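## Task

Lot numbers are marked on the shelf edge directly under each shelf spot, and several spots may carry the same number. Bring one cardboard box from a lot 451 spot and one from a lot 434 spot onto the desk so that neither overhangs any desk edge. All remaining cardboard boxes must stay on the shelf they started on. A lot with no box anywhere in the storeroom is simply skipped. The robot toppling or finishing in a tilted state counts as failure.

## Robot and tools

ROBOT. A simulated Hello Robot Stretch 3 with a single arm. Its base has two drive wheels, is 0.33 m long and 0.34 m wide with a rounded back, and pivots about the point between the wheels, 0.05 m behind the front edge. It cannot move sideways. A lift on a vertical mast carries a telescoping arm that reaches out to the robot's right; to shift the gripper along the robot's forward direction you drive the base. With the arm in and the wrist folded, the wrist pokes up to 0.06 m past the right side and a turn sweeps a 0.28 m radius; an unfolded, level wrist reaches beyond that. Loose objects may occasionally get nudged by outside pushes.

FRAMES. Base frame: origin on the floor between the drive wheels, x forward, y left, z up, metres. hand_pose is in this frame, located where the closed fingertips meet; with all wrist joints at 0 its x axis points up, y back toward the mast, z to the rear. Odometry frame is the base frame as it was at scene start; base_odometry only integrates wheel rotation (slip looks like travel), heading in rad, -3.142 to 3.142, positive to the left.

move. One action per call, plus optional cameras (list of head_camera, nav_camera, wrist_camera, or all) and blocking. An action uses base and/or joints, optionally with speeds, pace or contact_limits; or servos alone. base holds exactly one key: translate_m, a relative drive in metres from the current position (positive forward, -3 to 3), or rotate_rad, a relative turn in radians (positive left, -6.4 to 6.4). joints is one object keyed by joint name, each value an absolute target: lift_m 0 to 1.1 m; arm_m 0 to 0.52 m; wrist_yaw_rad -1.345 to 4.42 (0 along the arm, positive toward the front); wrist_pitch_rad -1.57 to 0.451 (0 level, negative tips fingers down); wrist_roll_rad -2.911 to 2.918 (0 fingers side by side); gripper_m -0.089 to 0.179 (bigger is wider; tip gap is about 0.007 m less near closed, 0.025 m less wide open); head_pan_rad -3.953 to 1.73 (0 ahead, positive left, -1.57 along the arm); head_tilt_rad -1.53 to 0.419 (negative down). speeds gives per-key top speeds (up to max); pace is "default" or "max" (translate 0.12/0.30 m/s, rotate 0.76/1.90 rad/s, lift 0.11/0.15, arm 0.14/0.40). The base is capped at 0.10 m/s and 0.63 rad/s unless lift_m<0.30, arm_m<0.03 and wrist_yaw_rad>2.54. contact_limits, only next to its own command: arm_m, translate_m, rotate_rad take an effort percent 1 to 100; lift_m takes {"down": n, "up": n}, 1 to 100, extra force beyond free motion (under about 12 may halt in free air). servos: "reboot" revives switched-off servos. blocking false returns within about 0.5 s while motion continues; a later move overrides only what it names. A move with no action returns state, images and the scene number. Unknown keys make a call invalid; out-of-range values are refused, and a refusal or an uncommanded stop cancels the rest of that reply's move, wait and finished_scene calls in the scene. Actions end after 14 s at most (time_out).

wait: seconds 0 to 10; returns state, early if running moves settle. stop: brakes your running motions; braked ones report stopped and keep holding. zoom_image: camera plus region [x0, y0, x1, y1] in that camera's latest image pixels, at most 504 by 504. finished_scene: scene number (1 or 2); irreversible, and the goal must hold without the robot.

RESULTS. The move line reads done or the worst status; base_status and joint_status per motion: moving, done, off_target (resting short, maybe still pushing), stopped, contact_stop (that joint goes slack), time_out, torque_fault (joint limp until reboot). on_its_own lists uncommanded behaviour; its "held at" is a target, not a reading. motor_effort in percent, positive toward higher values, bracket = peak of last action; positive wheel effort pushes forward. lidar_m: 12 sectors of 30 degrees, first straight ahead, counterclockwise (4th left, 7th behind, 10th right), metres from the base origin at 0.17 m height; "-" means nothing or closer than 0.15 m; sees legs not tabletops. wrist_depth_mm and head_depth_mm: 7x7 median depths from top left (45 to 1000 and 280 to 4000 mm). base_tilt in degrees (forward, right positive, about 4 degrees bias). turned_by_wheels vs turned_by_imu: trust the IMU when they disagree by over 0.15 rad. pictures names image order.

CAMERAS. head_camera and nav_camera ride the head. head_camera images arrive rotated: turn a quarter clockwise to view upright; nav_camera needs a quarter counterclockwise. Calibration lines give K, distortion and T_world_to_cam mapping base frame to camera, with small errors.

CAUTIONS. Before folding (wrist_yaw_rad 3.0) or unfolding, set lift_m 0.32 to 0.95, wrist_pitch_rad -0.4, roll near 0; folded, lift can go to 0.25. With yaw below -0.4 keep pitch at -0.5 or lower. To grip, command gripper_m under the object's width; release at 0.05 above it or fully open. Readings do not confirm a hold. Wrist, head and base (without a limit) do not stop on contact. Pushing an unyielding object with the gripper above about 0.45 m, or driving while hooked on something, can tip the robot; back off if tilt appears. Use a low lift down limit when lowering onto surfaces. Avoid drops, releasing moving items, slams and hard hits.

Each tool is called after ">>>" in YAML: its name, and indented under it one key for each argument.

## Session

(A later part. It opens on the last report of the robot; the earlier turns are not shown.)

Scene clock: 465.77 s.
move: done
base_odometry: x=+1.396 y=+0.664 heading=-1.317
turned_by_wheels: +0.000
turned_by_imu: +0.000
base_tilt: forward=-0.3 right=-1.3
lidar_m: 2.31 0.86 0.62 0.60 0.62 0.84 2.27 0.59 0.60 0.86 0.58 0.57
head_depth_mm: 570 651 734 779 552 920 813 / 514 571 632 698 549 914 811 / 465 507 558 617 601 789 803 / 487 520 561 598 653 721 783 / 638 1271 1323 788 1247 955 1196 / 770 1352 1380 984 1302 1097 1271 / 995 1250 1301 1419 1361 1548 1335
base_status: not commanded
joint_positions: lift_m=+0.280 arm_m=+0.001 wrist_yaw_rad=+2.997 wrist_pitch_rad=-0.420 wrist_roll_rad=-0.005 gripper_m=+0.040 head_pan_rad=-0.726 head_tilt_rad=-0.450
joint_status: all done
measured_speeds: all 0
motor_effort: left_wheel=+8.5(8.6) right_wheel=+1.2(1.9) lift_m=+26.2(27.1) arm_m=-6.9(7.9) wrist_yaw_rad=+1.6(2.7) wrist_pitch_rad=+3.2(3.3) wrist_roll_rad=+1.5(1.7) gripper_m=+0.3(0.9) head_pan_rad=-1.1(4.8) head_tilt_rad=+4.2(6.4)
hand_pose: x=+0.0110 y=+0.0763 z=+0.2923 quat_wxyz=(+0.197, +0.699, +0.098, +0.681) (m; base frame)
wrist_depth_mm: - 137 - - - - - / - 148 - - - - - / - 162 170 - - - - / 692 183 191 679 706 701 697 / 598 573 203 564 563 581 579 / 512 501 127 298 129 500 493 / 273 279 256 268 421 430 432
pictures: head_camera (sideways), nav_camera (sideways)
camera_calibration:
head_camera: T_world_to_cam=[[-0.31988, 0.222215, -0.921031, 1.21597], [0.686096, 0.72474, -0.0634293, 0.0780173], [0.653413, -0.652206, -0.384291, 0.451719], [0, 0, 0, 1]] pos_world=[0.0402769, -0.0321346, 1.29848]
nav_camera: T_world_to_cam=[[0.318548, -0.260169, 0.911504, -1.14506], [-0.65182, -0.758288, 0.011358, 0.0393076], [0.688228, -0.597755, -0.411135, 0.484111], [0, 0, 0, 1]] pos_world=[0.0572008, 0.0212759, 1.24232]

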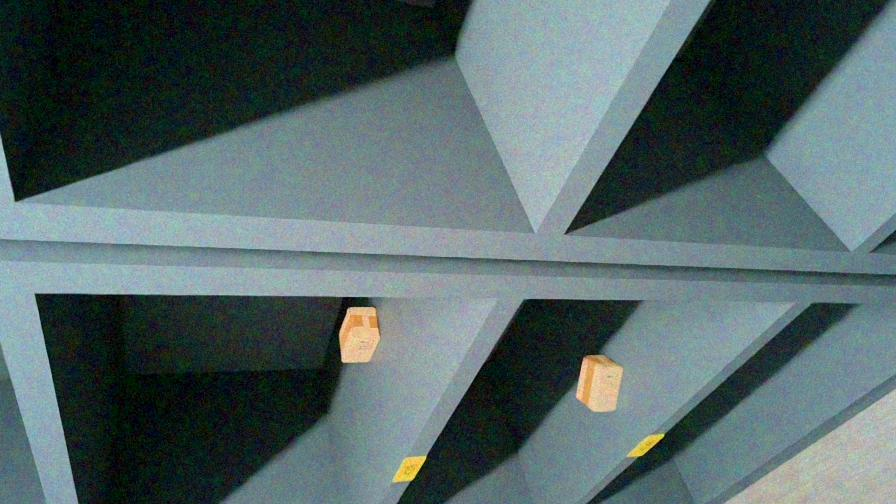

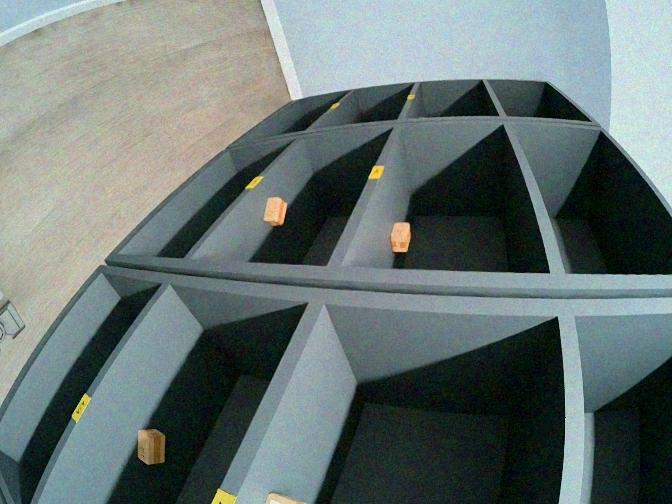

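>>> move:
  joints: {"head_pan_rad":-1.57,"head_tilt_rad":-0.75}
  cameras: ["head_camera"]

>>> zoom_image:
  camera: "head_camera"
  region: [500, 200, 660, 340]

Scene clock: 475.80 s.
move: done
base_odometry: x=+1.396 y=+0.664 heading=-1.317
turned_by_wheels: +0.000
turned_by_imu: +0.000
base_tilt: forward=-0.3 right=-1.1
lidar_m: 2.31 0.86 0.63 0.60 0.62 0.84 2.28 0.59 0.61 0.86 0.58 0.57
head_depth_mm: 709 789 635 512 960 841 1097 / 706 782 627 508 949 832 1114 / 706 781 622 504 945 827 1102 / 702 779 539 499 918 823 1090 / 701 777 533 494 905 818 1086 / 699 773 602 489 931 815 1075 / 697 768 595 485 920 807 1070
base_status: not commanded
joint_positions: lift_m=+0.280 arm_m=+0.001 wrist_yaw_rad=+2.997 wrist_pitch_rad=-0.420 wrist_roll_rad=-0.005 gripper_m=+0.040 head_pan_rad=-1.594 head_tilt_rad=-0.750
joint_status: all done
measured_speeds: all 0
motor_effort: left_wheel=+8.2(8.8) right_wheel=+1.2(2.1) lift_m=+27.3(27.8) arm_m=-5.9(7.2) wrist_yaw_rad=+2.1(2.8) wrist_pitch_rad=+3.2(3.3) wrist_roll_rad=+1.4(1.6) gripper_m=+0.8(0.8) head_pan_rad=+1.3(5.0) head_tilt_rad=-6.4(7.2)
hand_pose: x=+0.0110 y=+0.0763 z=+0.2923 quat_wxyz=(+0.197, +0.699, +0.098, +0.681) (m; base frame)
wrist_depth_mm: - 137 - - - - - / - 147 - - - - - / - 162 170 - - - - / 682 184 191 673 695 700 697 / 601 571 204 568 564 578 575 / 505 504 127 298 129 497 491 / 272 280 257 268 425 432 426
pictures: head_camera (sideways)
camera_calibration:
head_camera: T_world_to_cam=[[-0.0316736, 0.642594, -0.765552, 1.01146], [0.99696, -0.0342363, -0.0699853, 0.084674], [-0.0711818, -0.765442, -0.639556, 0.788328], [0, 0, 0, 1]] pos_world=[0.00373452, -0.0436381, 1.28443]

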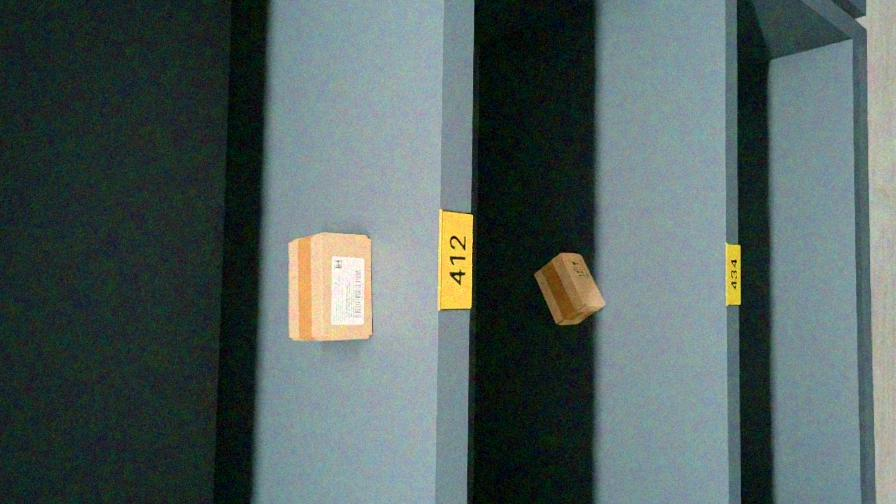

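Scaled by 3.150 from the camera's 896x504 image, which has a finer 1280x720 frame.

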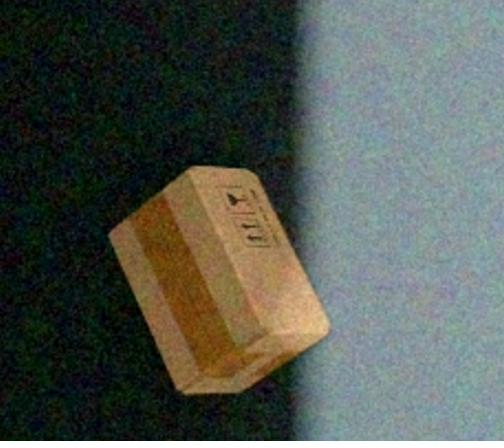

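>>> move:
  base: {"translate_m":-0.075}
  joints: {"lift_m":0.70}

>>> move:
  joints: {"wrist_yaw_rad":0.545,"gripper_m":0.179,"wrist_pitch_rad":-0.42}

>>> move:
  joints: {"wrist_pitch_rad":-0.8,"wrist_roll_rad":0}

>>> move:
  joints: {"arm_m":0.348}
  contact_limits: {"arm_m":25}
  cameras: ["head_camera","wrist_camera"]

Scene clock: 500.43 s.
move: done
base_odometry: x=+1.377 y=+0.736 heading=-1.317
turned_by_wheels: +0.000
turned_by_imu: +0.000
base_tilt: forward=-0.3 right=-1.3
lidar_m: 1.54 0.86 0.62 0.60 0.62 0.84 2.28 0.59 0.54 0.86 0.68 0.63
head_depth_mm: 707 789 637 512 903 819 939 / 703 781 629 507 949 815 334 / 705 777 622 502 943 829 353 / 703 778 616 498 940 822 394 / 703 778 534 495 898 818 376 / 705 782 529 507 924 815 1084 / 704 767 596 504 923 810 1086
base_status: done
joint_positions: lift_m=+0.700 arm_m=+0.001 wrist_yaw_rad=+2.997 wrist_pitch_rad=-0.419 wrist_roll_rad=-0.005 gripper_m=+0.040 head_pan_rad=-1.570 head_tilt_rad=-0.750
joint_status: all done
measured_speeds: all 0
motor_effort: left_wheel=-7.0(10.8) right_wheel=-6.4(12.0) lift_m=+30.7(33.7) arm_m=-5.1(6.4) wrist_yaw_rad=+1.8(3.0) wrist_pitch_rad=+3.1(3.3) wrist_roll_rad=+1.3(1.8) gripper_m=+0.0(0.9) head_pan_rad=+3.3(3.9) head_tilt_rad=-6.2(6.8)
hand_pose: x=+0.0110 y=+0.0764 z=+0.7124 quat_wxyz=(+0.197, +0.699, +0.098, +0.681) (m; base frame)
wrist_depth_mm: - 137 - - - - - / - 148 - - - - - / - 162 170 - - - - / - 178 188 - - - - / - - 201 - 153 - - / - - 127 950 127 - 979 / 882 900 263 870 847 862 864
pictures: none

Scene clock: 502.67 s.
move: done
base_odometry: x=+1.377 y=+0.736 heading=-1.317
turned_by_wheels: +0.000
turned_by_imu: +0.000
base_tilt: forward=-0.3 right=-1.3
lidar_m: 1.54 0.86 0.62 0.60 0.62 0.84 2.27 0.59 0.54 0.86 0.68 0.63
head_depth_mm: 703 787 636 514 903 819 945 / 704 780 630 508 951 813 334 / 705 778 621 503 945 827 353 / 701 776 616 498 937 804 419 / 702 778 534 495 899 784 413 / 704 779 528 507 927 815 1078 / 703 768 594 504 920 810 1063
base_status: not commanded
joint_positions: lift_m=+0.700 arm_m=+0.001 wrist_yaw_rad=+0.548 wrist_pitch_rad=-0.432 wrist_roll_rad=-0.005 gripper_m=+0.179 head_pan_rad=-1.570 head_tilt_rad=-0.750
joint_status: all done
measured_speeds: all 0
motor_effort: left_wheel=-7.0(7.4) right_wheel=-5.5(7.1) lift_m=+30.7(31.4) arm_m=-4.0(5.2) wrist_yaw_rad=-3.0(5.7) wrist_pitch_rad=+1.7(3.6) wrist_roll_rad=+1.3(1.8) gripper_m=+1.0(83.5) head_pan_rad=+2.8(3.8) head_tilt_rad=-5.3(6.4)
hand_pose: x=+0.0945 y=-0.3356 z=+0.7096 quat_wxyz=(+0.708, +0.333, -0.622, +0.042) (m; base frame)
wrist_depth_mm: 378 431 501 - - - - / 424 449 - - - - - / - 468 - - - - - / - 491 505 502 460 454 493 / - 454 434 416 413 418 415 / 123 140 405 368 357 355 353 / 835 852 784 - 321 311 105
pictures: none

Scene clock: 503.70 s.
move: done
base_odometry: x=+1.377 y=+0.736 heading=-1.317
turned_by_wheels: +0.000
turned_by_imu: +0.000
base_tilt: forward=-0.4 right=-1.1
lidar_m: 1.54 0.86 0.62 0.60 0.62 0.84 2.28 0.59 0.54 0.86 0.68 0.63
head_depth_mm: 703 786 637 512 904 818 941 / 705 779 629 508 948 816 335 / 703 780 622 503 946 826 353 / 704 780 615 499 940 819 458 / 705 777 534 494 896 817 431 / 702 776 529 507 927 812 1091 / 701 768 595 504 922 813 1075
base_status: not commanded
joint_positions: lift_m=+0.700 arm_m=+0.001 wrist_yaw_rad=+0.548 wrist_pitch_rad=-0.807 wrist_roll_rad=-0.005 gripper_m=+0.179 head_pan_rad=-1.570 head_tilt_rad=-0.750
joint_status: all done
measured_speeds: all 0
motor_effort: left_wheel=-6.7(7.3) right_wheel=-6.6(6.9) lift_m=+31.0(31.5) arm_m=-4.1(4.9) wrist_yaw_rad=-3.6(5.1) wrist_pitch_rad=+0.7(2.9) wrist_roll_rad=+1.5(2.5) gripper_m=+0.9(1.1) head_pan_rad=+2.9(3.8) head_tilt_rad=-6.1(6.9)
hand_pose: x=+0.0618 y=-0.2821 z=+0.6370 quat_wxyz=(+0.703, +0.443, -0.549, -0.090) (m; base frame)
wrist_depth_mm: - 435 431 426 413 379 412 / - 499 388 377 375 370 366 / - 953 - 347 335 332 329 / 955 931 843 - 314 300 298 / 871 864 850 - - 287 276 / 123 763 791 767 - - 255 / 118 722 725 738 713 - 105
pictures: none

Scene clock: 507.47 s.
move: done
base_odometry: x=+1.377 y=+0.736 heading=-1.317
turned_by_wheels: +0.000
turned_by_imu: +0.000
base_tilt: forward=-0.3 right=-1.2
lidar_m: 1.54 0.86 0.62 0.60 0.62 0.84 2.28 0.59 0.54 0.86 0.68 0.63
head_depth_mm: 706 789 635 513 901 813 897 / 703 777 630 508 511 392 340 / 704 779 623 503 890 825 1099 / 704 778 616 500 866 823 1093 / 701 778 535 495 888 819 1094 / 701 777 529 506 905 815 1091 / 701 766 596 504 919 812 1085
base_status: not commanded
joint_positions: lift_m=+0.700 arm_m=+0.348 wrist_yaw_rad=+0.548 wrist_pitch_rad=-0.807 wrist_roll_rad=-0.005 gripper_m=+0.179 head_pan_rad=-1.570 head_tilt_rad=-0.750
joint_status: all done
measured_speeds: all 0
motor_effort: left_wheel=-7.0(7.4) right_wheel=-6.2(7.1) lift_m=+28.3(31.7) arm_m=+13.6(14.6) wrist_yaw_rad=-2.2(4.7) wrist_pitch_rad=+0.8(1.0) wrist_roll_rad=+1.3(1.7) gripper_m=+0.8(1.1) head_pan_rad=+2.9(3.7) head_tilt_rad=-5.5(6.3)
contact_limits: arm_m 25 (drawing in: default 31, maximum 55; extending or still: default 40, maximum 69)
hand_pose: x=+0.0617 y=-0.6294 z=+0.6369 quat_wxyz=(+0.703, +0.444, -0.549, -0.091) (m; base frame)
wrist_depth_mm: 391 434 427 400 - - - / 389 387 380 375 362 - - / 348 344 342 334 333 328 - / 313 309 308 308 302 300 296 / 288 279 273 225 277 273 277 / - 251 251 211 255 253 251 / 237 238 240 239 236 232 105
pictures: head_camera (sideways), wrist_camera
camera_calibration:
head_camera: T_world_to_cam=[[-0.046852, 0.641656, -0.765561, 1.01159], [0.997489, -0.0106965, -0.0700111, 0.0846288], [-0.0531119, -0.766918, -0.639543, 0.788169], [0, 0, 0, 1]] pos_world=[0.00483991, -0.0437278, 1.28443]
wrist_camera: T_world_to_cam=[[-0.838513, -0.543798, -0.0343601, -0.262004], [-0.445128, 0.720009, -0.532399, 0.852296], [0.314257, -0.431129, -0.845796, 0.414175], [0, 0, 0, 1]] pos_world=[0.0295298, -0.577575, 0.795066]

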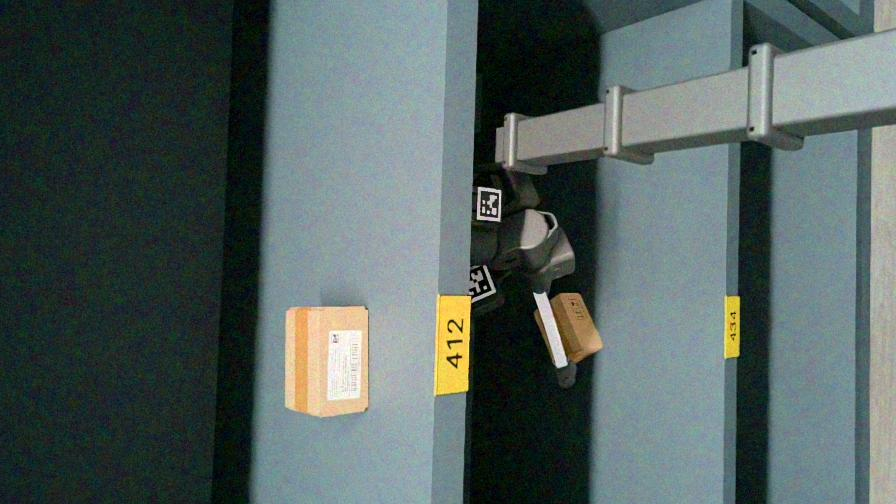

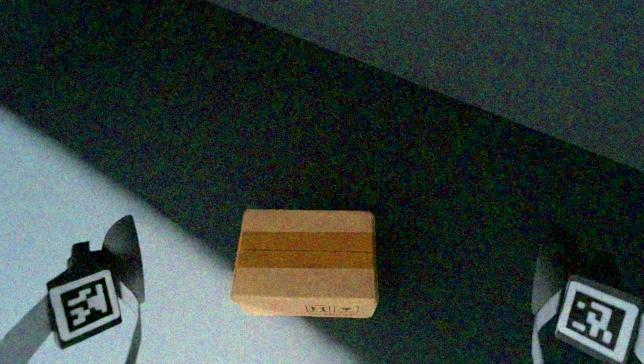

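>>> move:
  base: {"translate_m":0.025}
  joints: {"arm_m":0.352}
  speeds: {"translate_m":0.05}

>>> move:
  joints: {"lift_m":0.629}
  speeds: {"lift_m":0.05}
  contact_limits: {"lift_m":{"down":18}}
  cameras: ["wrist_camera"]

Scene clock: 529.80 s.
move: done
base_odometry: x=+1.383 y=+0.712 heading=-1.317
turned_by_wheels: +0.000
turned_by_imu: +0.000
base_tilt: forward=-0.2 right=-1.2
lidar_m: 1.54 0.86 0.62 0.60 0.62 0.84 2.28 0.59 0.56 0.86 0.65 0.61
head_depth_mm: 703 787 635 512 936 816 918 / 704 777 629 508 513 391 340 / 704 777 624 503 893 823 1096 / 700 778 612 499 865 824 1092 / 702 778 531 494 891 819 1085 / 701 777 574 506 924 811 1083 / 702 764 594 504 922 810 1083
base_status: done
joint_positions: lift_m=+0.700 arm_m=+0.352 wrist_yaw_rad=+0.548 wrist_pitch_rad=-0.807 wrist_roll_rad=-0.005 gripper_m=+0.179 head_pan_rad=-1.570 head_tilt_rad=-0.750
joint_status: all done
measured_speeds: all 0
motor_effort: left_wheel=+6.2(8.9) right_wheel=+3.9(9.9) lift_m=+25.0(26.8) arm_m=+13.0(14.4) wrist_yaw_rad=-2.5(4.6) wrist_pitch_rad=+0.9(1.0) wrist_roll_rad=+1.5(1.7) gripper_m=+0.7(1.2) head_pan_rad=+3.3(3.4) head_tilt_rad=-5.0(5.8)
hand_pose: x=+0.0617 y=-0.6334 z=+0.6369 quat_wxyz=(+0.703, +0.444, -0.549, -0.091) (m; base frame)
wrist_depth_mm: 367 423 419 - - - - / 378 385 377 374 364 - - / 345 345 339 338 332 326 - / 314 311 307 305 301 299 297 / 287 279 281 226 276 273 277 / - 252 258 206 246 253 251 / 237 237 237 217 233 232 105
pictures: none

Scene clock: 531.77 s.
move: done
base_odometry: x=+1.383 y=+0.712 heading=-1.317
turned_by_wheels: +0.000
turned_by_imu: +0.000
base_tilt: forward=-0.3 right=-1.2
lidar_m: 1.54 0.86 0.62 0.60 0.62 0.84 2.29 0.59 0.56 0.86 0.65 0.61
head_depth_mm: 704 790 637 513 939 819 1039 / 705 779 629 508 951 501 396 / 705 778 621 503 612 788 1088 / 703 776 614 499 689 824 1090 / 701 776 532 494 885 819 1084 / 701 776 572 506 923 813 1092 / 702 769 595 505 922 809 1084
base_status: not commanded
joint_positions: lift_m=+0.629 arm_m=+0.352 wrist_yaw_rad=+0.548 wrist_pitch_rad=-0.808 wrist_roll_rad=-0.005 gripper_m=+0.179 head_pan_rad=-1.570 head_tilt_rad=-0.750
joint_status: all done
measured_speeds: all 0
motor_effort: left_wheel=+6.2(6.8) right_wheel=+4.1(4.3) lift_m=+23.0(26.1) arm_m=+12.2(13.3) wrist_yaw_rad=-3.9(4.5) wrist_pitch_rad=+0.9(1.0) wrist_roll_rad=+1.6(1.7) gripper_m=+0.3(1.3) head_pan_rad=+2.8(3.3) head_tilt_rad=-5.2(6.2)
contact_limits: lift_m down 18 (down: maximum 72; up: maximum 65)
hand_pose: x=+0.0616 y=-0.6334 z=+0.5659 quat_wxyz=(+0.703, +0.444, -0.549, -0.091) (m; base frame)
wrist_depth_mm: 318 317 311 306 296 - - / 283 279 275 272 269 265 257 / 252 249 248 244 243 238 237 / 228 225 220 163 215 218 215 / 211 206 198 148 147 199 200 / - 141 148 139 138 182 182 / 171 175 174 171 169 169 107
pictures: wrist_camera
camera_calibration:
wrist_camera: T_world_to_cam=[[-0.838586, -0.543681, -0.0344132, -0.266515], [-0.445043, 0.720137, -0.532296, 0.81732], [0.314182, -0.43106, -0.845859, 0.352401], [0, 0, 0, 1]] pos_world=[0.0295299, -0.581576, 0.723966]

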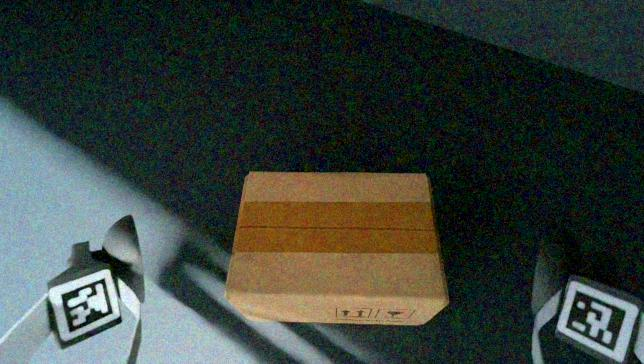

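>>> move:
  joints: {"gripper_m":0.05}
  cameras: ["wrist_camera"]

>>> move:
  joints: {"lift_m":0.70}
  speeds: {"lift_m":0.05}
  cameras: ["wrist_camera"]

Scene clock: 540.57 s.
move: done
base_odometry: x=+1.383 y=+0.712 heading=-1.317
turned_by_wheels: +0.000
turned_by_imu: +0.000
base_tilt: forward=-0.3 right=-1.2
lidar_m: 1.54 0.86 0.62 0.60 0.62 0.84 2.28 0.59 0.56 0.86 0.65 0.61
head_depth_mm: 706 787 636 514 933 816 1039 / 704 779 628 508 955 502 396 / 704 778 622 503 613 788 1084 / 702 779 613 498 689 823 1100 / 704 777 531 494 884 816 1089 / 700 778 574 506 925 812 1087 / 702 766 594 503 920 810 1082
base_status: not commanded
joint_positions: lift_m=+0.629 arm_m=+0.352 wrist_yaw_rad=+0.547 wrist_pitch_rad=-0.808 wrist_roll_rad=-0.005 gripper_m=+0.051 head_pan_rad=-1.570 head_tilt_rad=-0.750
joint_status: all done
measured_speeds: all 0
motor_effort: left_wheel=+6.2(6.8) right_wheel=+3.1(4.6) lift_m=+23.5(23.8) arm_m=+9.6(10.9) wrist_yaw_rad=-1.4(4.1) wrist_pitch_rad=+0.9(1.0) wrist_roll_rad=+1.6(1.7) gripper_m=-14.5(87.3) head_pan_rad=+2.5(3.1) head_tilt_rad=-4.5(6.1)
contact_limits: lift_m down 18 (down: maximum 72; up: maximum 65)
hand_pose: x=+0.0615 y=-0.6335 z=+0.5659 quat_wxyz=(+0.703, +0.443, -0.549, -0.091) (m; base frame)
wrist_depth_mm: 321 315 313 309 297 - - / 283 279 275 271 270 266 257 / 251 249 247 244 243 239 237 / 227 225 223 163 215 218 217 / 208 207 153 148 148 199 198 / 192 189 137 140 136 183 183 / 179 170 171 171 168 125 170
pictures: wrist_camera
camera_calibration:
wrist_camera: T_world_to_cam=[[-0.839063, -0.542947, -0.0343825, -0.266233], [-0.444423, 0.720515, -0.532303, 0.817555], [0.313785, -0.431355, -0.845855, 0.352227], [0, 0, 0, 1]] pos_world=[0.0294303, -0.581676, 0.723966]

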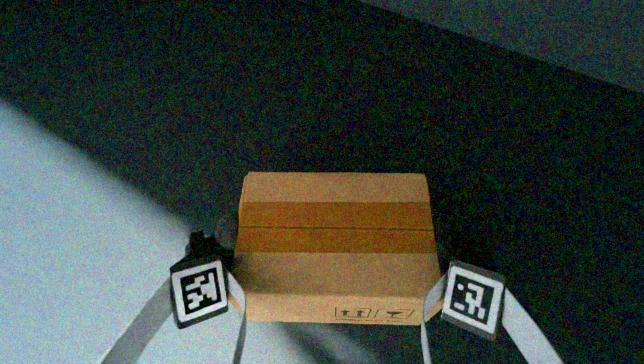

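Scene clock: 542.53 s.
move: done
base_odometry: x=+1.383 y=+0.712 heading=-1.317
turned_by_wheels: +0.000
turned_by_imu: +0.000
base_tilt: forward=-0.2 right=-1.1
lidar_m: 1.54 0.86 0.62 0.60 0.62 0.84 2.27 0.59 0.56 0.86 0.65 0.61
head_depth_mm: 703 784 637 513 932 817 915 / 705 779 630 507 513 391 340 / 702 776 622 501 894 826 1093 / 703 776 613 498 870 823 1093 / 703 777 532 493 869 819 1089 / 703 776 573 506 926 815 1084 / 701 765 594 504 921 806 1080
base_status: not commanded
joint_positions: lift_m=+0.700 arm_m=+0.352 wrist_yaw_rad=+0.547 wrist_pitch_rad=-0.813 wrist_roll_rad=-0.005 gripper_m=+0.051 head_pan_rad=-1.570 head_tilt_rad=-0.750
joint_status: all done
measured_speeds: all 0
motor_effort: left_wheel=+6.2(6.9) right_wheel=+4.0(4.5) lift_m=+31.3(34.0) arm_m=+8.4(10.1) wrist_yaw_rad=-3.2(3.7) wrist_pitch_rad=+1.9(2.2) wrist_roll_rad=+1.2(1.7) gripper_m=-13.8(14.9) head_pan_rad=+2.4(3.1) head_tilt_rad=-4.6(5.6)
hand_pose: x=+0.0610 y=-0.6325 z=+0.6360 quat_wxyz=(+0.702, +0.445, -0.548, -0.093) (m; base frame)
wrist_depth_mm: 368 419 421 - - - - / 373 379 373 372 361 - - / 343 341 337 333 332 322 - / 311 309 302 309 293 296 295 / 284 282 150 148 148 272 271 / 261 264 137 139 136 251 250 / 245 234 235 234 232 227 233
pictures: wrist_camera
camera_calibration:
wrist_camera: T_world_to_cam=[[-0.839175, -0.542764, -0.0345187, -0.263513], [-0.445922, 0.723003, -0.527656, 0.852628], [0.31135, -0.427403, -0.848757, 0.416692], [0, 0, 0, 1]] pos_world=[0.0293345, -0.581383, 0.794467]

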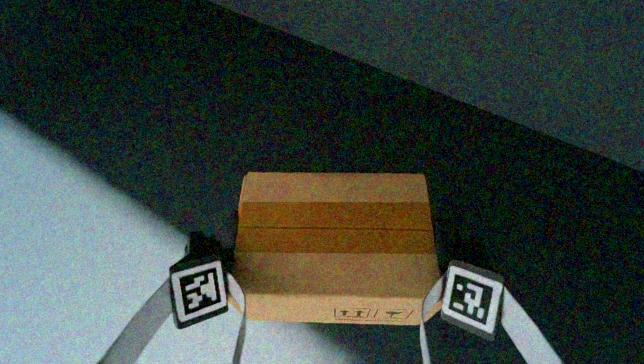

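>>> move:
  joints: {"arm_m":0.0}

>>> move:
  base: {"translate_m":-0.91}
  joints: {"lift_m":0.88}

>>> move:
  base: {"translate_m":-0.91}
  cameras: ["wrist_camera"]

>>> move:
  base: {"rotate_rad":1.57}

>>> move:
  base: {"translate_m":-0.9}

>>> move:
  base: {"translate_m":-0.9}
  cameras: ["wrist_camera","nav_camera"]

Scene clock: 565.67 s.
move: done
base_odometry: x=+1.383 y=+0.712 heading=-1.317
turned_by_wheels: +0.000
turned_by_imu: +0.000
base_tilt: forward=-0.3 right=-1.2
lidar_m: 1.54 0.86 0.62 0.60 0.62 0.84 2.28 0.58 0.56 0.86 0.65 0.61
head_depth_mm: 704 787 636 513 932 818 967 / 705 779 628 508 950 809 334 / 704 779 622 503 943 828 353 / 703 778 615 499 936 823 459 / 704 776 532 493 932 815 431 / 704 779 575 507 921 814 1065 / 702 766 595 504 920 811 1083
base_status: not commanded
joint_positions: lift_m=+0.700 arm_m=+0.001 wrist_yaw_rad=+0.547 wrist_pitch_rad=-0.814 wrist_roll_rad=-0.005 gripper_m=+0.051 head_pan_rad=-1.570 head_tilt_rad=-0.750
joint_status: all done
measured_speeds: all 0
motor_effort: left_wheel=+6.1(6.8) right_wheel=+3.4(4.8) lift_m=+25.5(31.8) arm_m=-12.2(14.4) wrist_yaw_rad=-2.6(3.5) wrist_pitch_rad=+2.0(2.2) wrist_roll_rad=+1.3(1.8) gripper_m=-14.2(14.7) head_pan_rad=+2.3(3.0) head_tilt_rad=-5.1(5.7)
hand_pose: x=+0.0609 y=-0.2810 z=+0.6359 quat_wxyz=(+0.702, +0.445, -0.548, -0.093) (m; base frame)
wrist_depth_mm: - 429 427 420 414 411 405 / - 502 385 373 366 367 360 / - 919 - 351 333 327 326 / 938 926 669 160 301 299 298 / 872 872 150 148 148 285 273 / 799 810 137 140 136 - 263 / 750 719 729 705 709 107 -
pictures: none

Scene clock: 575.90 s.
move: done
base_odometry: x=+1.155 y=+1.593 heading=-1.317
turned_by_wheels: +0.000
turned_by_imu: -0.001
base_tilt: forward=-0.3 right=-1.1
lidar_m: 2.34 0.85 0.62 0.59 0.61 0.83 1.47 0.60 0.59 0.87 0.60 0.59
head_depth_mm: 713 792 635 514 958 - - / 711 785 630 508 974 - - / 711 785 619 521 948 - - / 709 784 576 517 938 322 - / 708 784 608 513 931 312 1051 / 708 779 602 509 925 468 1072 / 707 768 594 504 921 806 1086
base_status: done
joint_positions: lift_m=+0.880 arm_m=+0.001 wrist_yaw_rad=+0.547 wrist_pitch_rad=-0.814 wrist_roll_rad=-0.005 gripper_m=+0.051 head_pan_rad=-1.570 head_tilt_rad=-0.750
joint_status: all done
measured_speeds: all 0
motor_effort: left_wheel=-6.1(10.6) right_wheel=-4.9(14.6) lift_m=+24.2(34.4) arm_m=-7.5(13.4) wrist_yaw_rad=-2.1(3.8) wrist_pitch_rad=+2.1(2.2) wrist_roll_rad=+1.4(1.8) gripper_m=-14.1(14.7) head_pan_rad=+1.7(2.9) head_tilt_rad=-4.4(5.5)
hand_pose: x=+0.0609 y=-0.2810 z=+0.8159 quat_wxyz=(+0.702, +0.445, -0.548, -0.093) (m; base frame)
wrist_depth_mm: - - - 738 - - - / - 555 621 - - - - / - - - - - - - / - - 164 160 162 456 - / - - 150 148 148 - - / 966 964 137 140 136 - - / 900 868 888 873 857 107 -
pictures: none

Scene clock: 586.13 s.
move: done
base_odometry: x=+0.927 y=+2.474 heading=-1.317
turned_by_wheels: +0.000
turned_by_imu: -0.001
base_tilt: forward=-0.3 right=-1.2
lidar_m: 2.29 0.84 0.61 0.58 0.60 0.59 0.57 0.59 0.80 2.13 0.65 0.62
head_depth_mm: 1567 1535 1521 1483 1459 - - / 2294 2218 2160 1941 1653 - - / 2664 3008 2620 1990 1606 - - / 2641 2956 2614 1987 1591 322 - / 2606 2933 2598 1958 1578 311 1077 / 2669 2983 2559 1940 1581 468 1094 / 2571 2931 2549 1919 1561 1285 1129
base_status: done
joint_positions: lift_m=+0.880 arm_m=+0.001 wrist_yaw_rad=+0.547 wrist_pitch_rad=-0.814 wrist_roll_rad=-0.005 gripper_m=+0.051 head_pan_rad=-1.570 head_tilt_rad=-0.750
joint_status: not commanded
measured_speeds: all 0
motor_effort: left_wheel=-2.0(11.2) right_wheel=-10.0(14.8) lift_m=+29.8(30.1) arm_m=-3.4(8.5) wrist_yaw_rad=-1.5(3.6) wrist_pitch_rad=+2.1(2.2) wrist_roll_rad=+1.6(1.8) gripper_m=-13.9(14.9) head_pan_rad=+1.5(2.5) head_tilt_rad=-3.9(5.1)
hand_pose: x=+0.0609 y=-0.2810 z=+0.8159 quat_wxyz=(+0.702, +0.445, -0.548, -0.093) (m; base frame)
wrist_depth_mm: - - - - - - - / - 621 - - - - - / - - - - - - - / - - 686 163 - - - / - - 150 148 148 - - / 984 978 137 140 136 931 912 / 919 869 849 892 859 856 882
pictures: wrist_camera
camera_calibration:
wrist_camera: T_world_to_cam=[[-0.839205, -0.542716, -0.0345659, -0.0666016], [-0.446063, 0.723322, -0.527099, 0.692981], [0.311067, -0.426925, -0.849101, 0.720057], [0, 0, 0, 1]] pos_world=[0.029235, -0.229983, 0.974368]

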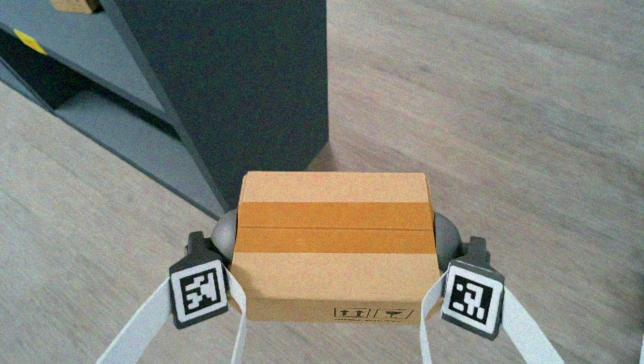

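Scene clock: 589.73 s.
move: done
base_odometry: x=+0.927 y=+2.474 heading=+0.253
turned_by_wheels: +1.570
turned_by_imu: +1.545
base_tilt: forward=-0.3 right=-1.3
lidar_m: 0.58 0.60 0.59 0.57 0.58 0.78 2.04 0.66 0.62 2.30 0.85 0.61
head_depth_mm: 1165 1268 1399 1246 1463 - - / 1860 2065 1654 1716 1563 - - / 3305 3077 2435 2009 1605 - - / 3505 3726 2601 1997 1595 322 - / 3503 3763 2574 1967 1590 312 1077 / 2881 2923 2458 1954 1569 468 1097 / 1824 1850 1888 1810 1560 1315 1133
base_status: done
joint_positions: lift_m=+0.880 arm_m=+0.001 wrist_yaw_rad=+0.547 wrist_pitch_rad=-0.814 wrist_roll_rad=-0.005 gripper_m=+0.051 head_pan_rad=-1.570 head_tilt_rad=-0.750
joint_status: not commanded
measured_speeds: all 0
motor_effort: left_wheel=-8.9(13.3) right_wheel=+9.0(12.3) lift_m=+31.4(31.4) arm_m=-10.1(10.1) wrist_yaw_rad=-2.1(3.5) wrist_pitch_rad=+2.1(2.2) wrist_roll_rad=+1.2(1.8) gripper_m=-14.3(14.6) head_pan_rad=+1.5(2.1) head_tilt_rad=-3.5(4.6)
hand_pose: x=+0.0609 y=-0.2810 z=+0.8159 quat_wxyz=(+0.702, +0.445, -0.548, -0.093) (m; base frame)
wrist_depth_mm: 485 - - - - - - / 509 - - - - - - / 525 - - - - - - / - - 973 - - - - / - - 149 148 148 - - / - - 136 140 136 944 919 / - 876 870 868 855 851 857
pictures: none

Scene clock: 599.87 s.
move: done
base_odometry: x=+0.055 y=+2.249 heading=+0.253
turned_by_wheels: +0.000
turned_by_imu: -0.001
base_tilt: forward=-0.2 right=-1.1
lidar_m: 1.47 0.79 0.57 0.54 0.56 0.75 1.96 2.02 2.32 0.47 0.49 0.66
head_depth_mm: 3495 3732 2729 2039 1617 - - / 3291 3512 2705 2014 1666 - - / 3394 3699 2658 1995 1605 - - / 3288 3481 2528 1974 1600 322 - / 370 418 480 562 658 312 1005 / 370 416 478 559 676 468 1093 / 369 416 476 556 672 845 1089
base_status: done
joint_positions: lift_m=+0.880 arm_m=+0.001 wrist_yaw_rad=+0.547 wrist_pitch_rad=-0.814 wrist_roll_rad=-0.005 gripper_m=+0.051 head_pan_rad=-1.570 head_tilt_rad=-0.750
joint_status: not commanded
measured_speeds: all 0
motor_effort: left_wheel=-3.7(13.1) right_wheel=-7.9(11.5) lift_m=+30.3(32.2) arm_m=-6.6(13.2) wrist_yaw_rad=-2.4(3.8) wrist_pitch_rad=+2.0(2.2) wrist_roll_rad=+1.5(1.8) gripper_m=-14.4(14.7) head_pan_rad=+1.6(2.1) head_tilt_rad=-2.7(4.6)
hand_pose: x=+0.0609 y=-0.2810 z=+0.8159 quat_wxyz=(+0.702, +0.445, -0.548, -0.093) (m; base frame)
wrist_depth_mm: - - - 298 275 242 - / - - - - 297 289 - / - - - - - - - / - - 761 160 161 - - / - - 150 149 148 - - / 973 964 137 140 136 928 932 / 925 879 883 868 870 850 868
pictures: none

Scene clock: 610.00 s.
move: done
base_odometry: x=-0.816 y=+2.024 heading=+0.253
turned_by_wheels: +0.000
turned_by_imu: +0.000
base_tilt: forward=-0.3 right=-1.3
lidar_m: 2.23 0.76 0.55 0.52 0.54 0.72 1.38 1.29 1.28 3.73 1.31 1.03
head_depth_mm: 3441 1939 2404 2025 1641 - - / 3439 3730 2694 2030 1648 - - / 3453 3731 2639 2015 1604 - - / 3445 3667 2657 1987 1588 322 - / 3415 3568 2582 1954 1582 312 1079 / 3405 3493 2558 1947 1576 467 1101 / 2862 2893 2508 1939 1566 1316 1139
base_status: done
joint_positions: lift_m=+0.880 arm_m=+0.001 wrist_yaw_rad=+0.547 wrist_pitch_rad=-0.814 wrist_roll_rad=-0.005 gripper_m=+0.051 head_pan_rad=-1.570 head_tilt_rad=-0.750
joint_status: not commanded
measured_speeds: all 0
motor_effort: left_wheel=-3.4(11.8) right_wheel=-8.2(11.9) lift_m=+28.5(30.3) arm_m=+0.3(7.2) wrist_yaw_rad=-2.8(3.8) wrist_pitch_rad=+2.1(2.2) wrist_roll_rad=+1.4(1.8) gripper_m=-14.3(14.7) head_pan_rad=+0.9(1.7) head_tilt_rad=-2.7(4.1)
hand_pose: x=+0.0609 y=-0.2810 z=+0.8159 quat_wxyz=(+0.702, +0.445, -0.548, -0.093) (m; base frame)
wrist_depth_mm: 819 - - - - - - / - - - - - - - / - - - - - - - / - - - - - - - / - - 149 148 148 - - / 965 990 137 140 136 953 943 / 908 887 874 869 863 852 873
pictures: nav_camera (sideways), wrist_camera
camera_calibration:
nav_camera: T_world_to_cam=[[0.017655, -0.662005, 0.749291, -0.931756], [-0.999786, -0.0197789, 0.00608237, 0.0483141], [0.0107936, -0.749238, -0.662212, 0.814855], [0, 0, 0, 1]] pos_world=[0.0559587, -0.00535082, 1.23747]
wrist_camera: T_world_to_cam=[[-0.839205, -0.542716, -0.0345659, -0.0666016], [-0.446063, 0.723322, -0.527099, 0.692981], [0.311067, -0.426925, -0.849101, 0.720057], [0, 0, 0, 1]] pos_world=[0.029235, -0.229983, 0.974368]

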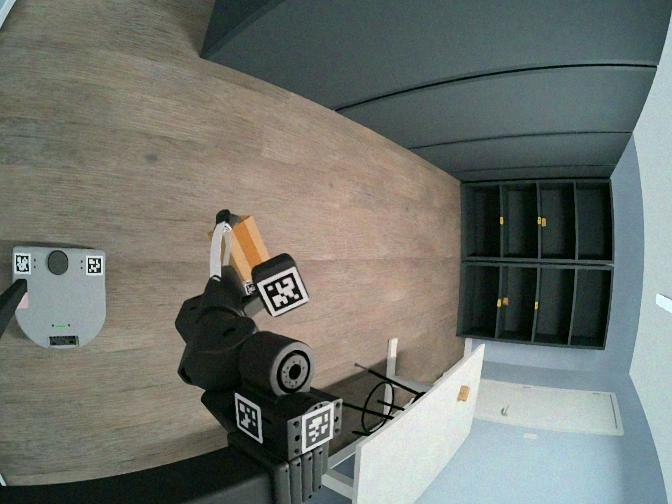

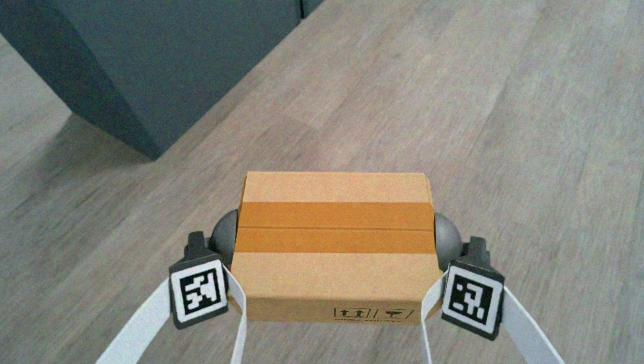

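>>> move:
  base: {"rotate_rad":-1.571}

>>> move:
  base: {"translate_m":0.8}

>>> move:
  base: {"translate_m":0.75}
  joints: {"head_tilt_rad":-0.6}
  cameras: ["head_camera"]

Scene clock: 620.93 s.
move: done
base_odometry: x=-0.816 y=+2.024 heading=-1.318
turned_by_wheels: -1.571
turned_by_imu: -1.546
base_tilt: forward=-0.4 right=-1.1
lidar_m: 3.61 1.30 1.03 2.13 0.75 0.55 0.52 0.54 0.74 1.38 1.28 1.30
head_depth_mm: 1153 1274 1392 1369 1356 - - / 1145 1302 1478 1696 1623 - - / 1150 1300 1478 1737 1611 - - / 1150 1292 1476 1739 1577 321 - / 1151 1284 1491 1733 1585 312 1078 / 1147 1297 1480 1732 1575 468 1101 / 1148 1292 1475 1738 1570 1316 1132
base_status: done
joint_positions: lift_m=+0.880 arm_m=+0.001 wrist_yaw_rad=+0.547 wrist_pitch_rad=-0.814 wrist_roll_rad=-0.005 gripper_m=+0.051 head_pan_rad=-1.570 head_tilt_rad=-0.750
joint_status: not commanded
measured_speeds: all 0
motor_effort: left_wheel=+7.6(12.2) right_wheel=-10.7(13.9) lift_m=+27.1(28.4) arm_m=-3.2(4.0) wrist_yaw_rad=-1.5(3.6) wrist_pitch_rad=+2.1(2.2) wrist_roll_rad=+1.3(1.7) gripper_m=-14.5(14.6) head_pan_rad=+0.4(1.1) head_tilt_rad=-2.2(3.3)
hand_pose: x=+0.0609 y=-0.2810 z=+0.8159 quat_wxyz=(+0.702, +0.445, -0.548, -0.093) (m; base frame)
wrist_depth_mm: - - - - - - - / - - - - - - - / - - - - - - - / - - - - - - - / - - 150 149 148 - - / - 974 137 140 136 929 955 / 920 880 879 874 871 854 856
pictures: none

Scene clock: 630.07 s.
move: done
base_odometry: x=-0.616 y=+1.249 heading=-1.318
turned_by_wheels: +0.000
turned_by_imu: +0.000
base_tilt: forward=-0.3 right=-1.2
lidar_m: 2.95 1.31 0.95 0.91 0.94 1.37 1.32 1.36 1.43 0.93 1.05 1.62
head_depth_mm: 1145 1286 1471 1718 1633 - - / 1142 1287 1482 1735 1665 - - / 1146 1294 1471 1722 1605 - - / 1140 1279 1413 1641 1594 322 - / 1144 1281 1159 876 1458 312 1075 / 1137 1279 1143 868 1533 468 1098 / 1132 1277 1129 860 1523 1307 1130
base_status: done
joint_positions: lift_m=+0.880 arm_m=+0.001 wrist_yaw_rad=+0.547 wrist_pitch_rad=-0.814 wrist_roll_rad=-0.005 gripper_m=+0.051 head_pan_rad=-1.570 head_tilt_rad=-0.750
joint_status: not commanded
measured_speeds: all 0
motor_effort: left_wheel=+8.4(11.9) right_wheel=+0.5(11.6) lift_m=+25.6(27.6) arm_m=-12.1(13.4) wrist_yaw_rad=-2.2(3.9) wrist_pitch_rad=+2.1(2.2) wrist_roll_rad=+1.3(1.8) gripper_m=-14.1(14.7) head_pan_rad=-0.3(1.0) head_tilt_rad=-2.1(3.3)
hand_pose: x=+0.0609 y=-0.2810 z=+0.8159 quat_wxyz=(+0.702, +0.445, -0.548, -0.093) (m; base frame)
wrist_depth_mm: - - - - - - - / - - - - - - - / - - - - - - - / - - - - - - - / - - 150 149 148 - - / 955 991 137 140 136 940 935 / 926 886 888 877 872 848 873
pictures: none

Scene clock: 638.70 s.
move: done
base_odometry: x=-0.428 y=+0.523 heading=-1.318
turned_by_wheels: +0.000
turned_by_imu: +0.000
base_tilt: forward=-0.3 right=-1.2
lidar_m: 2.22 1.32 0.96 0.92 0.95 1.29 2.06 1.96 1.10 0.73 1.02 1.89
head_depth_mm: 1127 1237 1372 1133 841 1500 - / 1123 1237 1372 1126 835 1531 - / 1124 1241 1371 1113 829 1474 - / 1122 1233 1372 1102 820 1426 303 / 1120 1230 1347 1095 813 1424 292 / 1118 1228 1345 1078 809 1440 417 / 1120 1230 1347 1071 806 1444 1212
base_status: done
joint_positions: lift_m=+0.880 arm_m=+0.001 wrist_yaw_rad=+0.547 wrist_pitch_rad=-0.814 wrist_roll_rad=-0.005 gripper_m=+0.051 head_pan_rad=-1.570 head_tilt_rad=-0.600
joint_status: all done
measured_speeds: all 0
motor_effort: left_wheel=+6.6(13.4) right_wheel=+2.6(10.6) lift_m=+23.5(25.9) arm_m=-11.1(12.8) wrist_yaw_rad=-2.1(3.9) wrist_pitch_rad=+2.1(2.2) wrist_roll_rad=+1.5(1.8) gripper_m=-14.2(14.7) head_pan_rad=+0.1(0.9) head_tilt_rad=+3.5(5.8)
hand_pose: x=+0.0609 y=-0.2810 z=+0.8159 quat_wxyz=(+0.702, +0.445, -0.548, -0.093) (m; base frame)
wrist_depth_mm: - - - - - - - / - - - - - - - / - - - - - - - / - - - - - - - / - - 149 149 148 - - / 994 961 137 140 136 922 942 / 915 881 871 874 878 844 853
pictures: head_camera (sideways)
camera_calibration:
head_camera: T_world_to_cam=[[-0.0467466, 0.52004, -0.852862, 1.12538], [0.997499, -0.0210082, -0.0674844, 0.0813516], [-0.0530117, -0.853884, -0.517757, 0.629692], [0, 0, 0, 1]] pos_world=[0.00484051, -0.0458486, 1.29131]

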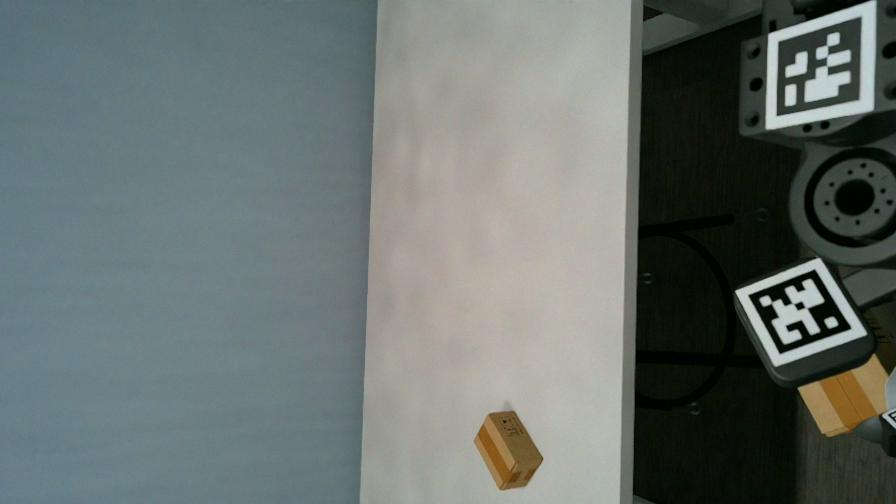

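>>> move:
  base: {"translate_m":-0.06}

>>> move:
  joints: {"arm_m":0.45}
  cameras: ["head_camera","wrist_camera"]

>>> move:
  joints: {"lift_m":0.80}
  speeds: {"lift_m":0.03}
  contact_limits: {"lift_m":{"down":14}}
  cameras: ["wrist_camera","head_camera"]

Scene clock: 651.30 s.
move: done
base_odometry: x=-0.443 y=+0.581 heading=-1.317
turned_by_wheels: +0.000
turned_by_imu: +0.000
base_tilt: forward=-0.5 right=-1.1
lidar_m: 2.28 1.32 0.96 0.92 0.95 1.30 2.00 1.96 1.07 0.84 0.74 1.89
head_depth_mm: 1125 1237 1375 1130 840 1396 - / 1125 1236 1373 1122 836 1531 - / 1126 1233 1368 1108 828 1483 - / 1122 1235 1360 1098 823 1421 303 / 1114 1235 1342 1088 818 1467 292 / 1117 1224 1343 1080 809 1405 417 / 1123 1226 1342 1071 805 1439 1210
base_status: done
joint_positions: lift_m=+0.880 arm_m=+0.001 wrist_yaw_rad=+0.547 wrist_pitch_rad=-0.814 wrist_roll_rad=-0.005 gripper_m=+0.051 head_pan_rad=-1.570 head_tilt_rad=-0.600
joint_status: not commanded
measured_speeds: all 0
motor_effort: left_wheel=-3.1(8.6) right_wheel=-8.9(13.2) lift_m=+26.2(26.2) arm_m=-10.8(12.0) wrist_yaw_rad=-3.6(3.6) wrist_pitch_rad=+2.1(2.2) wrist_roll_rad=+1.4(1.7) gripper_m=-14.1(14.6) head_pan_rad=-0.5(1.1) head_tilt_rad=+3.4(4.4)
hand_pose: x=+0.0609 y=-0.2810 z=+0.8159 quat_wxyz=(+0.702, +0.445, -0.548, -0.093) (m; base frame)
wrist_depth_mm: - - - - - - - / - - - - - - - / - - - - - - - / - - - - - - - / - - 150 149 148 - - / 973 974 137 140 137 932 925 / 923 887 874 871 879 845 857
pictures: none

Scene clock: 655.80 s.
move: done
base_odometry: x=-0.443 y=+0.581 heading=-1.317
turned_by_wheels: +0.000
turned_by_imu: +0.000
base_tilt: forward=-0.4 right=-1.1
lidar_m: 2.27 1.32 0.95 0.92 0.95 1.29 2.00 1.95 1.07 0.84 0.74 1.89
head_depth_mm: 1127 1234 1376 1136 310 - 1222 / 1122 1233 1332 409 759 1452 1241 / 1119 1237 590 1010 829 1479 1239 / 1120 1229 1315 646 821 1430 1227 / 1122 1230 1344 1040 818 1466 1226 / 1119 1230 1344 1084 812 1409 1189 / 1117 1226 1343 1068 803 1443 1210
base_status: not commanded
joint_positions: lift_m=+0.880 arm_m=+0.450 wrist_yaw_rad=+0.547 wrist_pitch_rad=-0.814 wrist_roll_rad=-0.005 gripper_m=+0.051 head_pan_rad=-1.570 head_tilt_rad=-0.600
joint_status: all done
measured_speeds: all 0
motor_effort: left_wheel=-3.1(3.6) right_wheel=-10.4(10.4) lift_m=+26.8(28.1) arm_m=+13.3(15.0) wrist_yaw_rad=-2.9(3.8) wrist_pitch_rad=+2.1(2.3) wrist_roll_rad=+1.3(1.7) gripper_m=-14.4(14.7) head_pan_rad=-0.9(1.3) head_tilt_rad=+3.5(4.3)
hand_pose: x=+0.0608 y=-0.7304 z=+0.8159 quat_wxyz=(+0.702, +0.445, -0.548, -0.093) (m; base frame)
wrist_depth_mm: - - - - - - - / 298 298 - - - - - / 295 313 - - - - - / - - 160 160 159 - - / - - 150 149 148 - - / - - 137 140 136 - - / - - - - - 107 -
pictures: head_camera (sideways), wrist_camera
camera_calibration:
head_camera: T_world_to_cam=[[-0.0467536, 0.519896, -0.852949, 1.12549], [0.997499, -0.0210196, -0.067489, 0.0813571], [-0.0530159, -0.853971, -0.517613, 0.629501], [0, 0, 0, 1]] pos_world=[0.00484048, -0.0458493, 1.29131]
wrist_camera: T_world_to_cam=[[-0.839216, -0.542703, -0.0344978, -0.310555], [-0.446187, 0.723455, -0.526811, 1.01786], [0.31086, -0.426716, -0.849282, 0.528521], [0, 0, 0, 1]] pos_world=[0.0292354, -0.679384, 0.974368]

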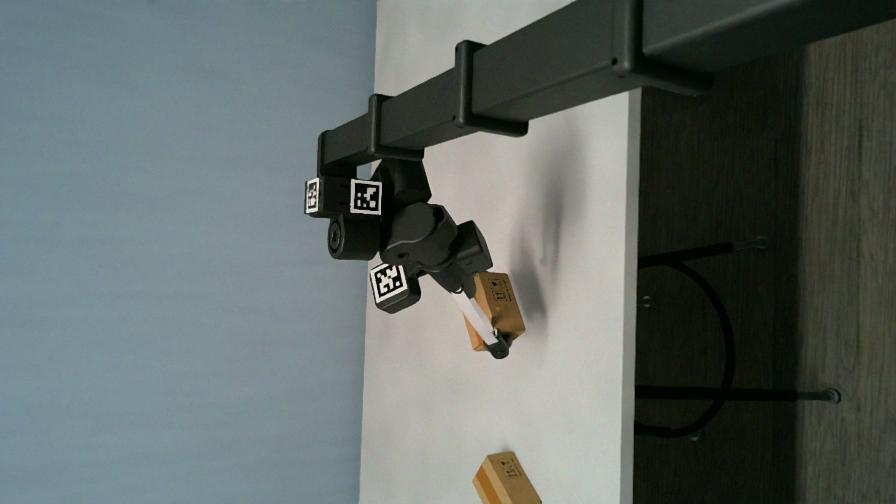

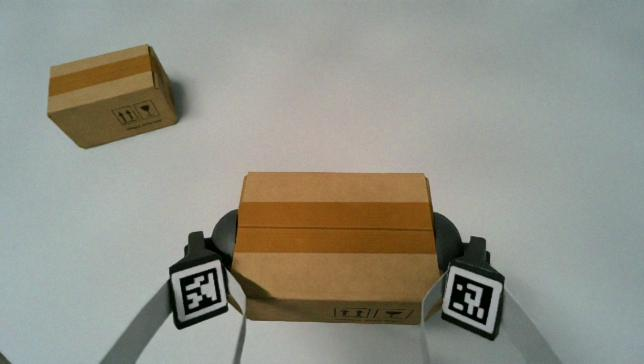

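Scene clock: 658.90 s.
move: done
base_odometry: x=-0.443 y=+0.581 heading=-1.318
turned_by_wheels: +0.000
turned_by_imu: -0.006
base_tilt: forward=-0.5 right=-1.4
lidar_m: 2.27 1.33 0.96 0.92 0.95 1.28 2.00 1.97 1.07 0.84 0.74 1.88
head_depth_mm: 1131 1250 1382 1141 846 330 - / 1133 1241 1381 1133 405 340 1181 / 1126 1241 1371 602 829 1485 1238 / 1124 1235 1371 636 796 1433 1230 / 1122 1234 1355 1047 797 1472 1223 / 1120 1235 1335 1089 815 1414 1191 / 1119 1231 1348 1074 811 1459 1213
base_status: not commanded
joint_positions: lift_m=+0.800 arm_m=+0.450 wrist_yaw_rad=+0.552 wrist_pitch_rad=-0.754 wrist_roll_rad=+0.000 gripper_m=+0.051 head_pan_rad=-1.570 head_tilt_rad=-0.600
joint_status: all done
measured_speeds: all 0
on_its_own: wrist_pitch_rad is at rest, and its effort (-8.9) is outside its rest range (-8 to +12)
motor_effort: left_wheel=-3.1(3.6) right_wheel=-2.6(9.8) lift_m=+7.9(26.5) arm_m=+11.1(13.5) wrist_yaw_rad=-6.2(8.0) wrist_pitch_rad=-8.9(9.5) wrist_roll_rad=+0.2(1.7) gripper_m=-14.2(14.6) head_pan_rad=-0.7(1.3) head_tilt_rad=+2.2(3.8)
contact_limits: lift_m down 14 (down: maximum 72; up: maximum 65)
hand_pose: x=+0.0677 y=-0.7401 z=+0.7457 quat_wxyz=(+0.704, +0.430, -0.561, -0.072) (m; base frame)
wrist_depth_mm: 252 260 - - - - - / 252 269 - - - - - / - - - - - - - / - - 161 161 159 - - / - - 149 148 147 - - / - - 135 138 134 - - / - 91 130 165 - 105 -
pictures: head_camera (sideways), wrist_camera
camera_calibration:
head_camera: T_world_to_cam=[[-0.0467536, 0.519896, -0.852949, 1.12549], [0.997499, -0.0210196, -0.067489, 0.0813571], [-0.0530159, -0.853971, -0.517613, 0.629501], [0, 0, 0, 1]] pos_world=[0.00484048, -0.0458493, 1.29131]
wrist_camera: T_world_to_cam=[[-0.837005, -0.546007, -0.0360366, -0.313843], [-0.428745, 0.695317, -0.576812, 1.00633], [0.340001, -0.467344, -0.816081, 0.40584], [0, 0, 0, 1]] pos_world=[0.0307849, -0.681411, 0.900352]

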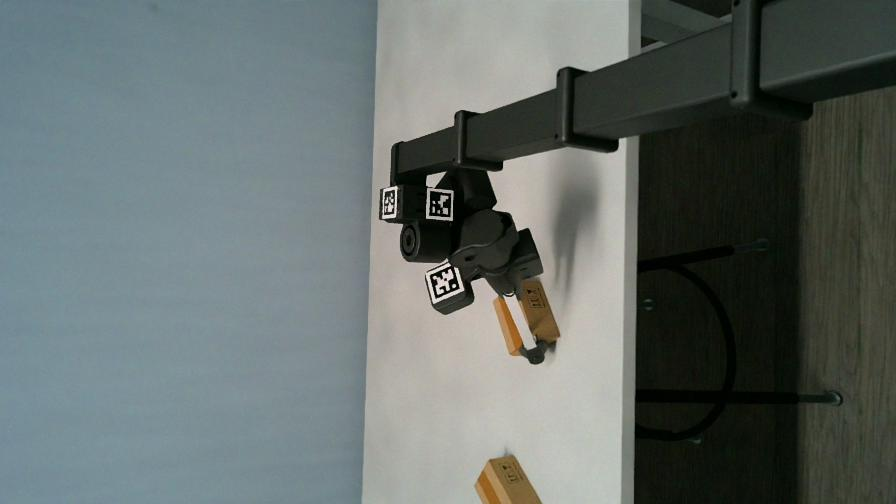

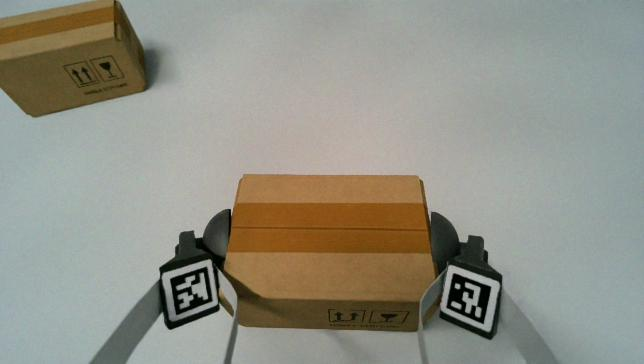

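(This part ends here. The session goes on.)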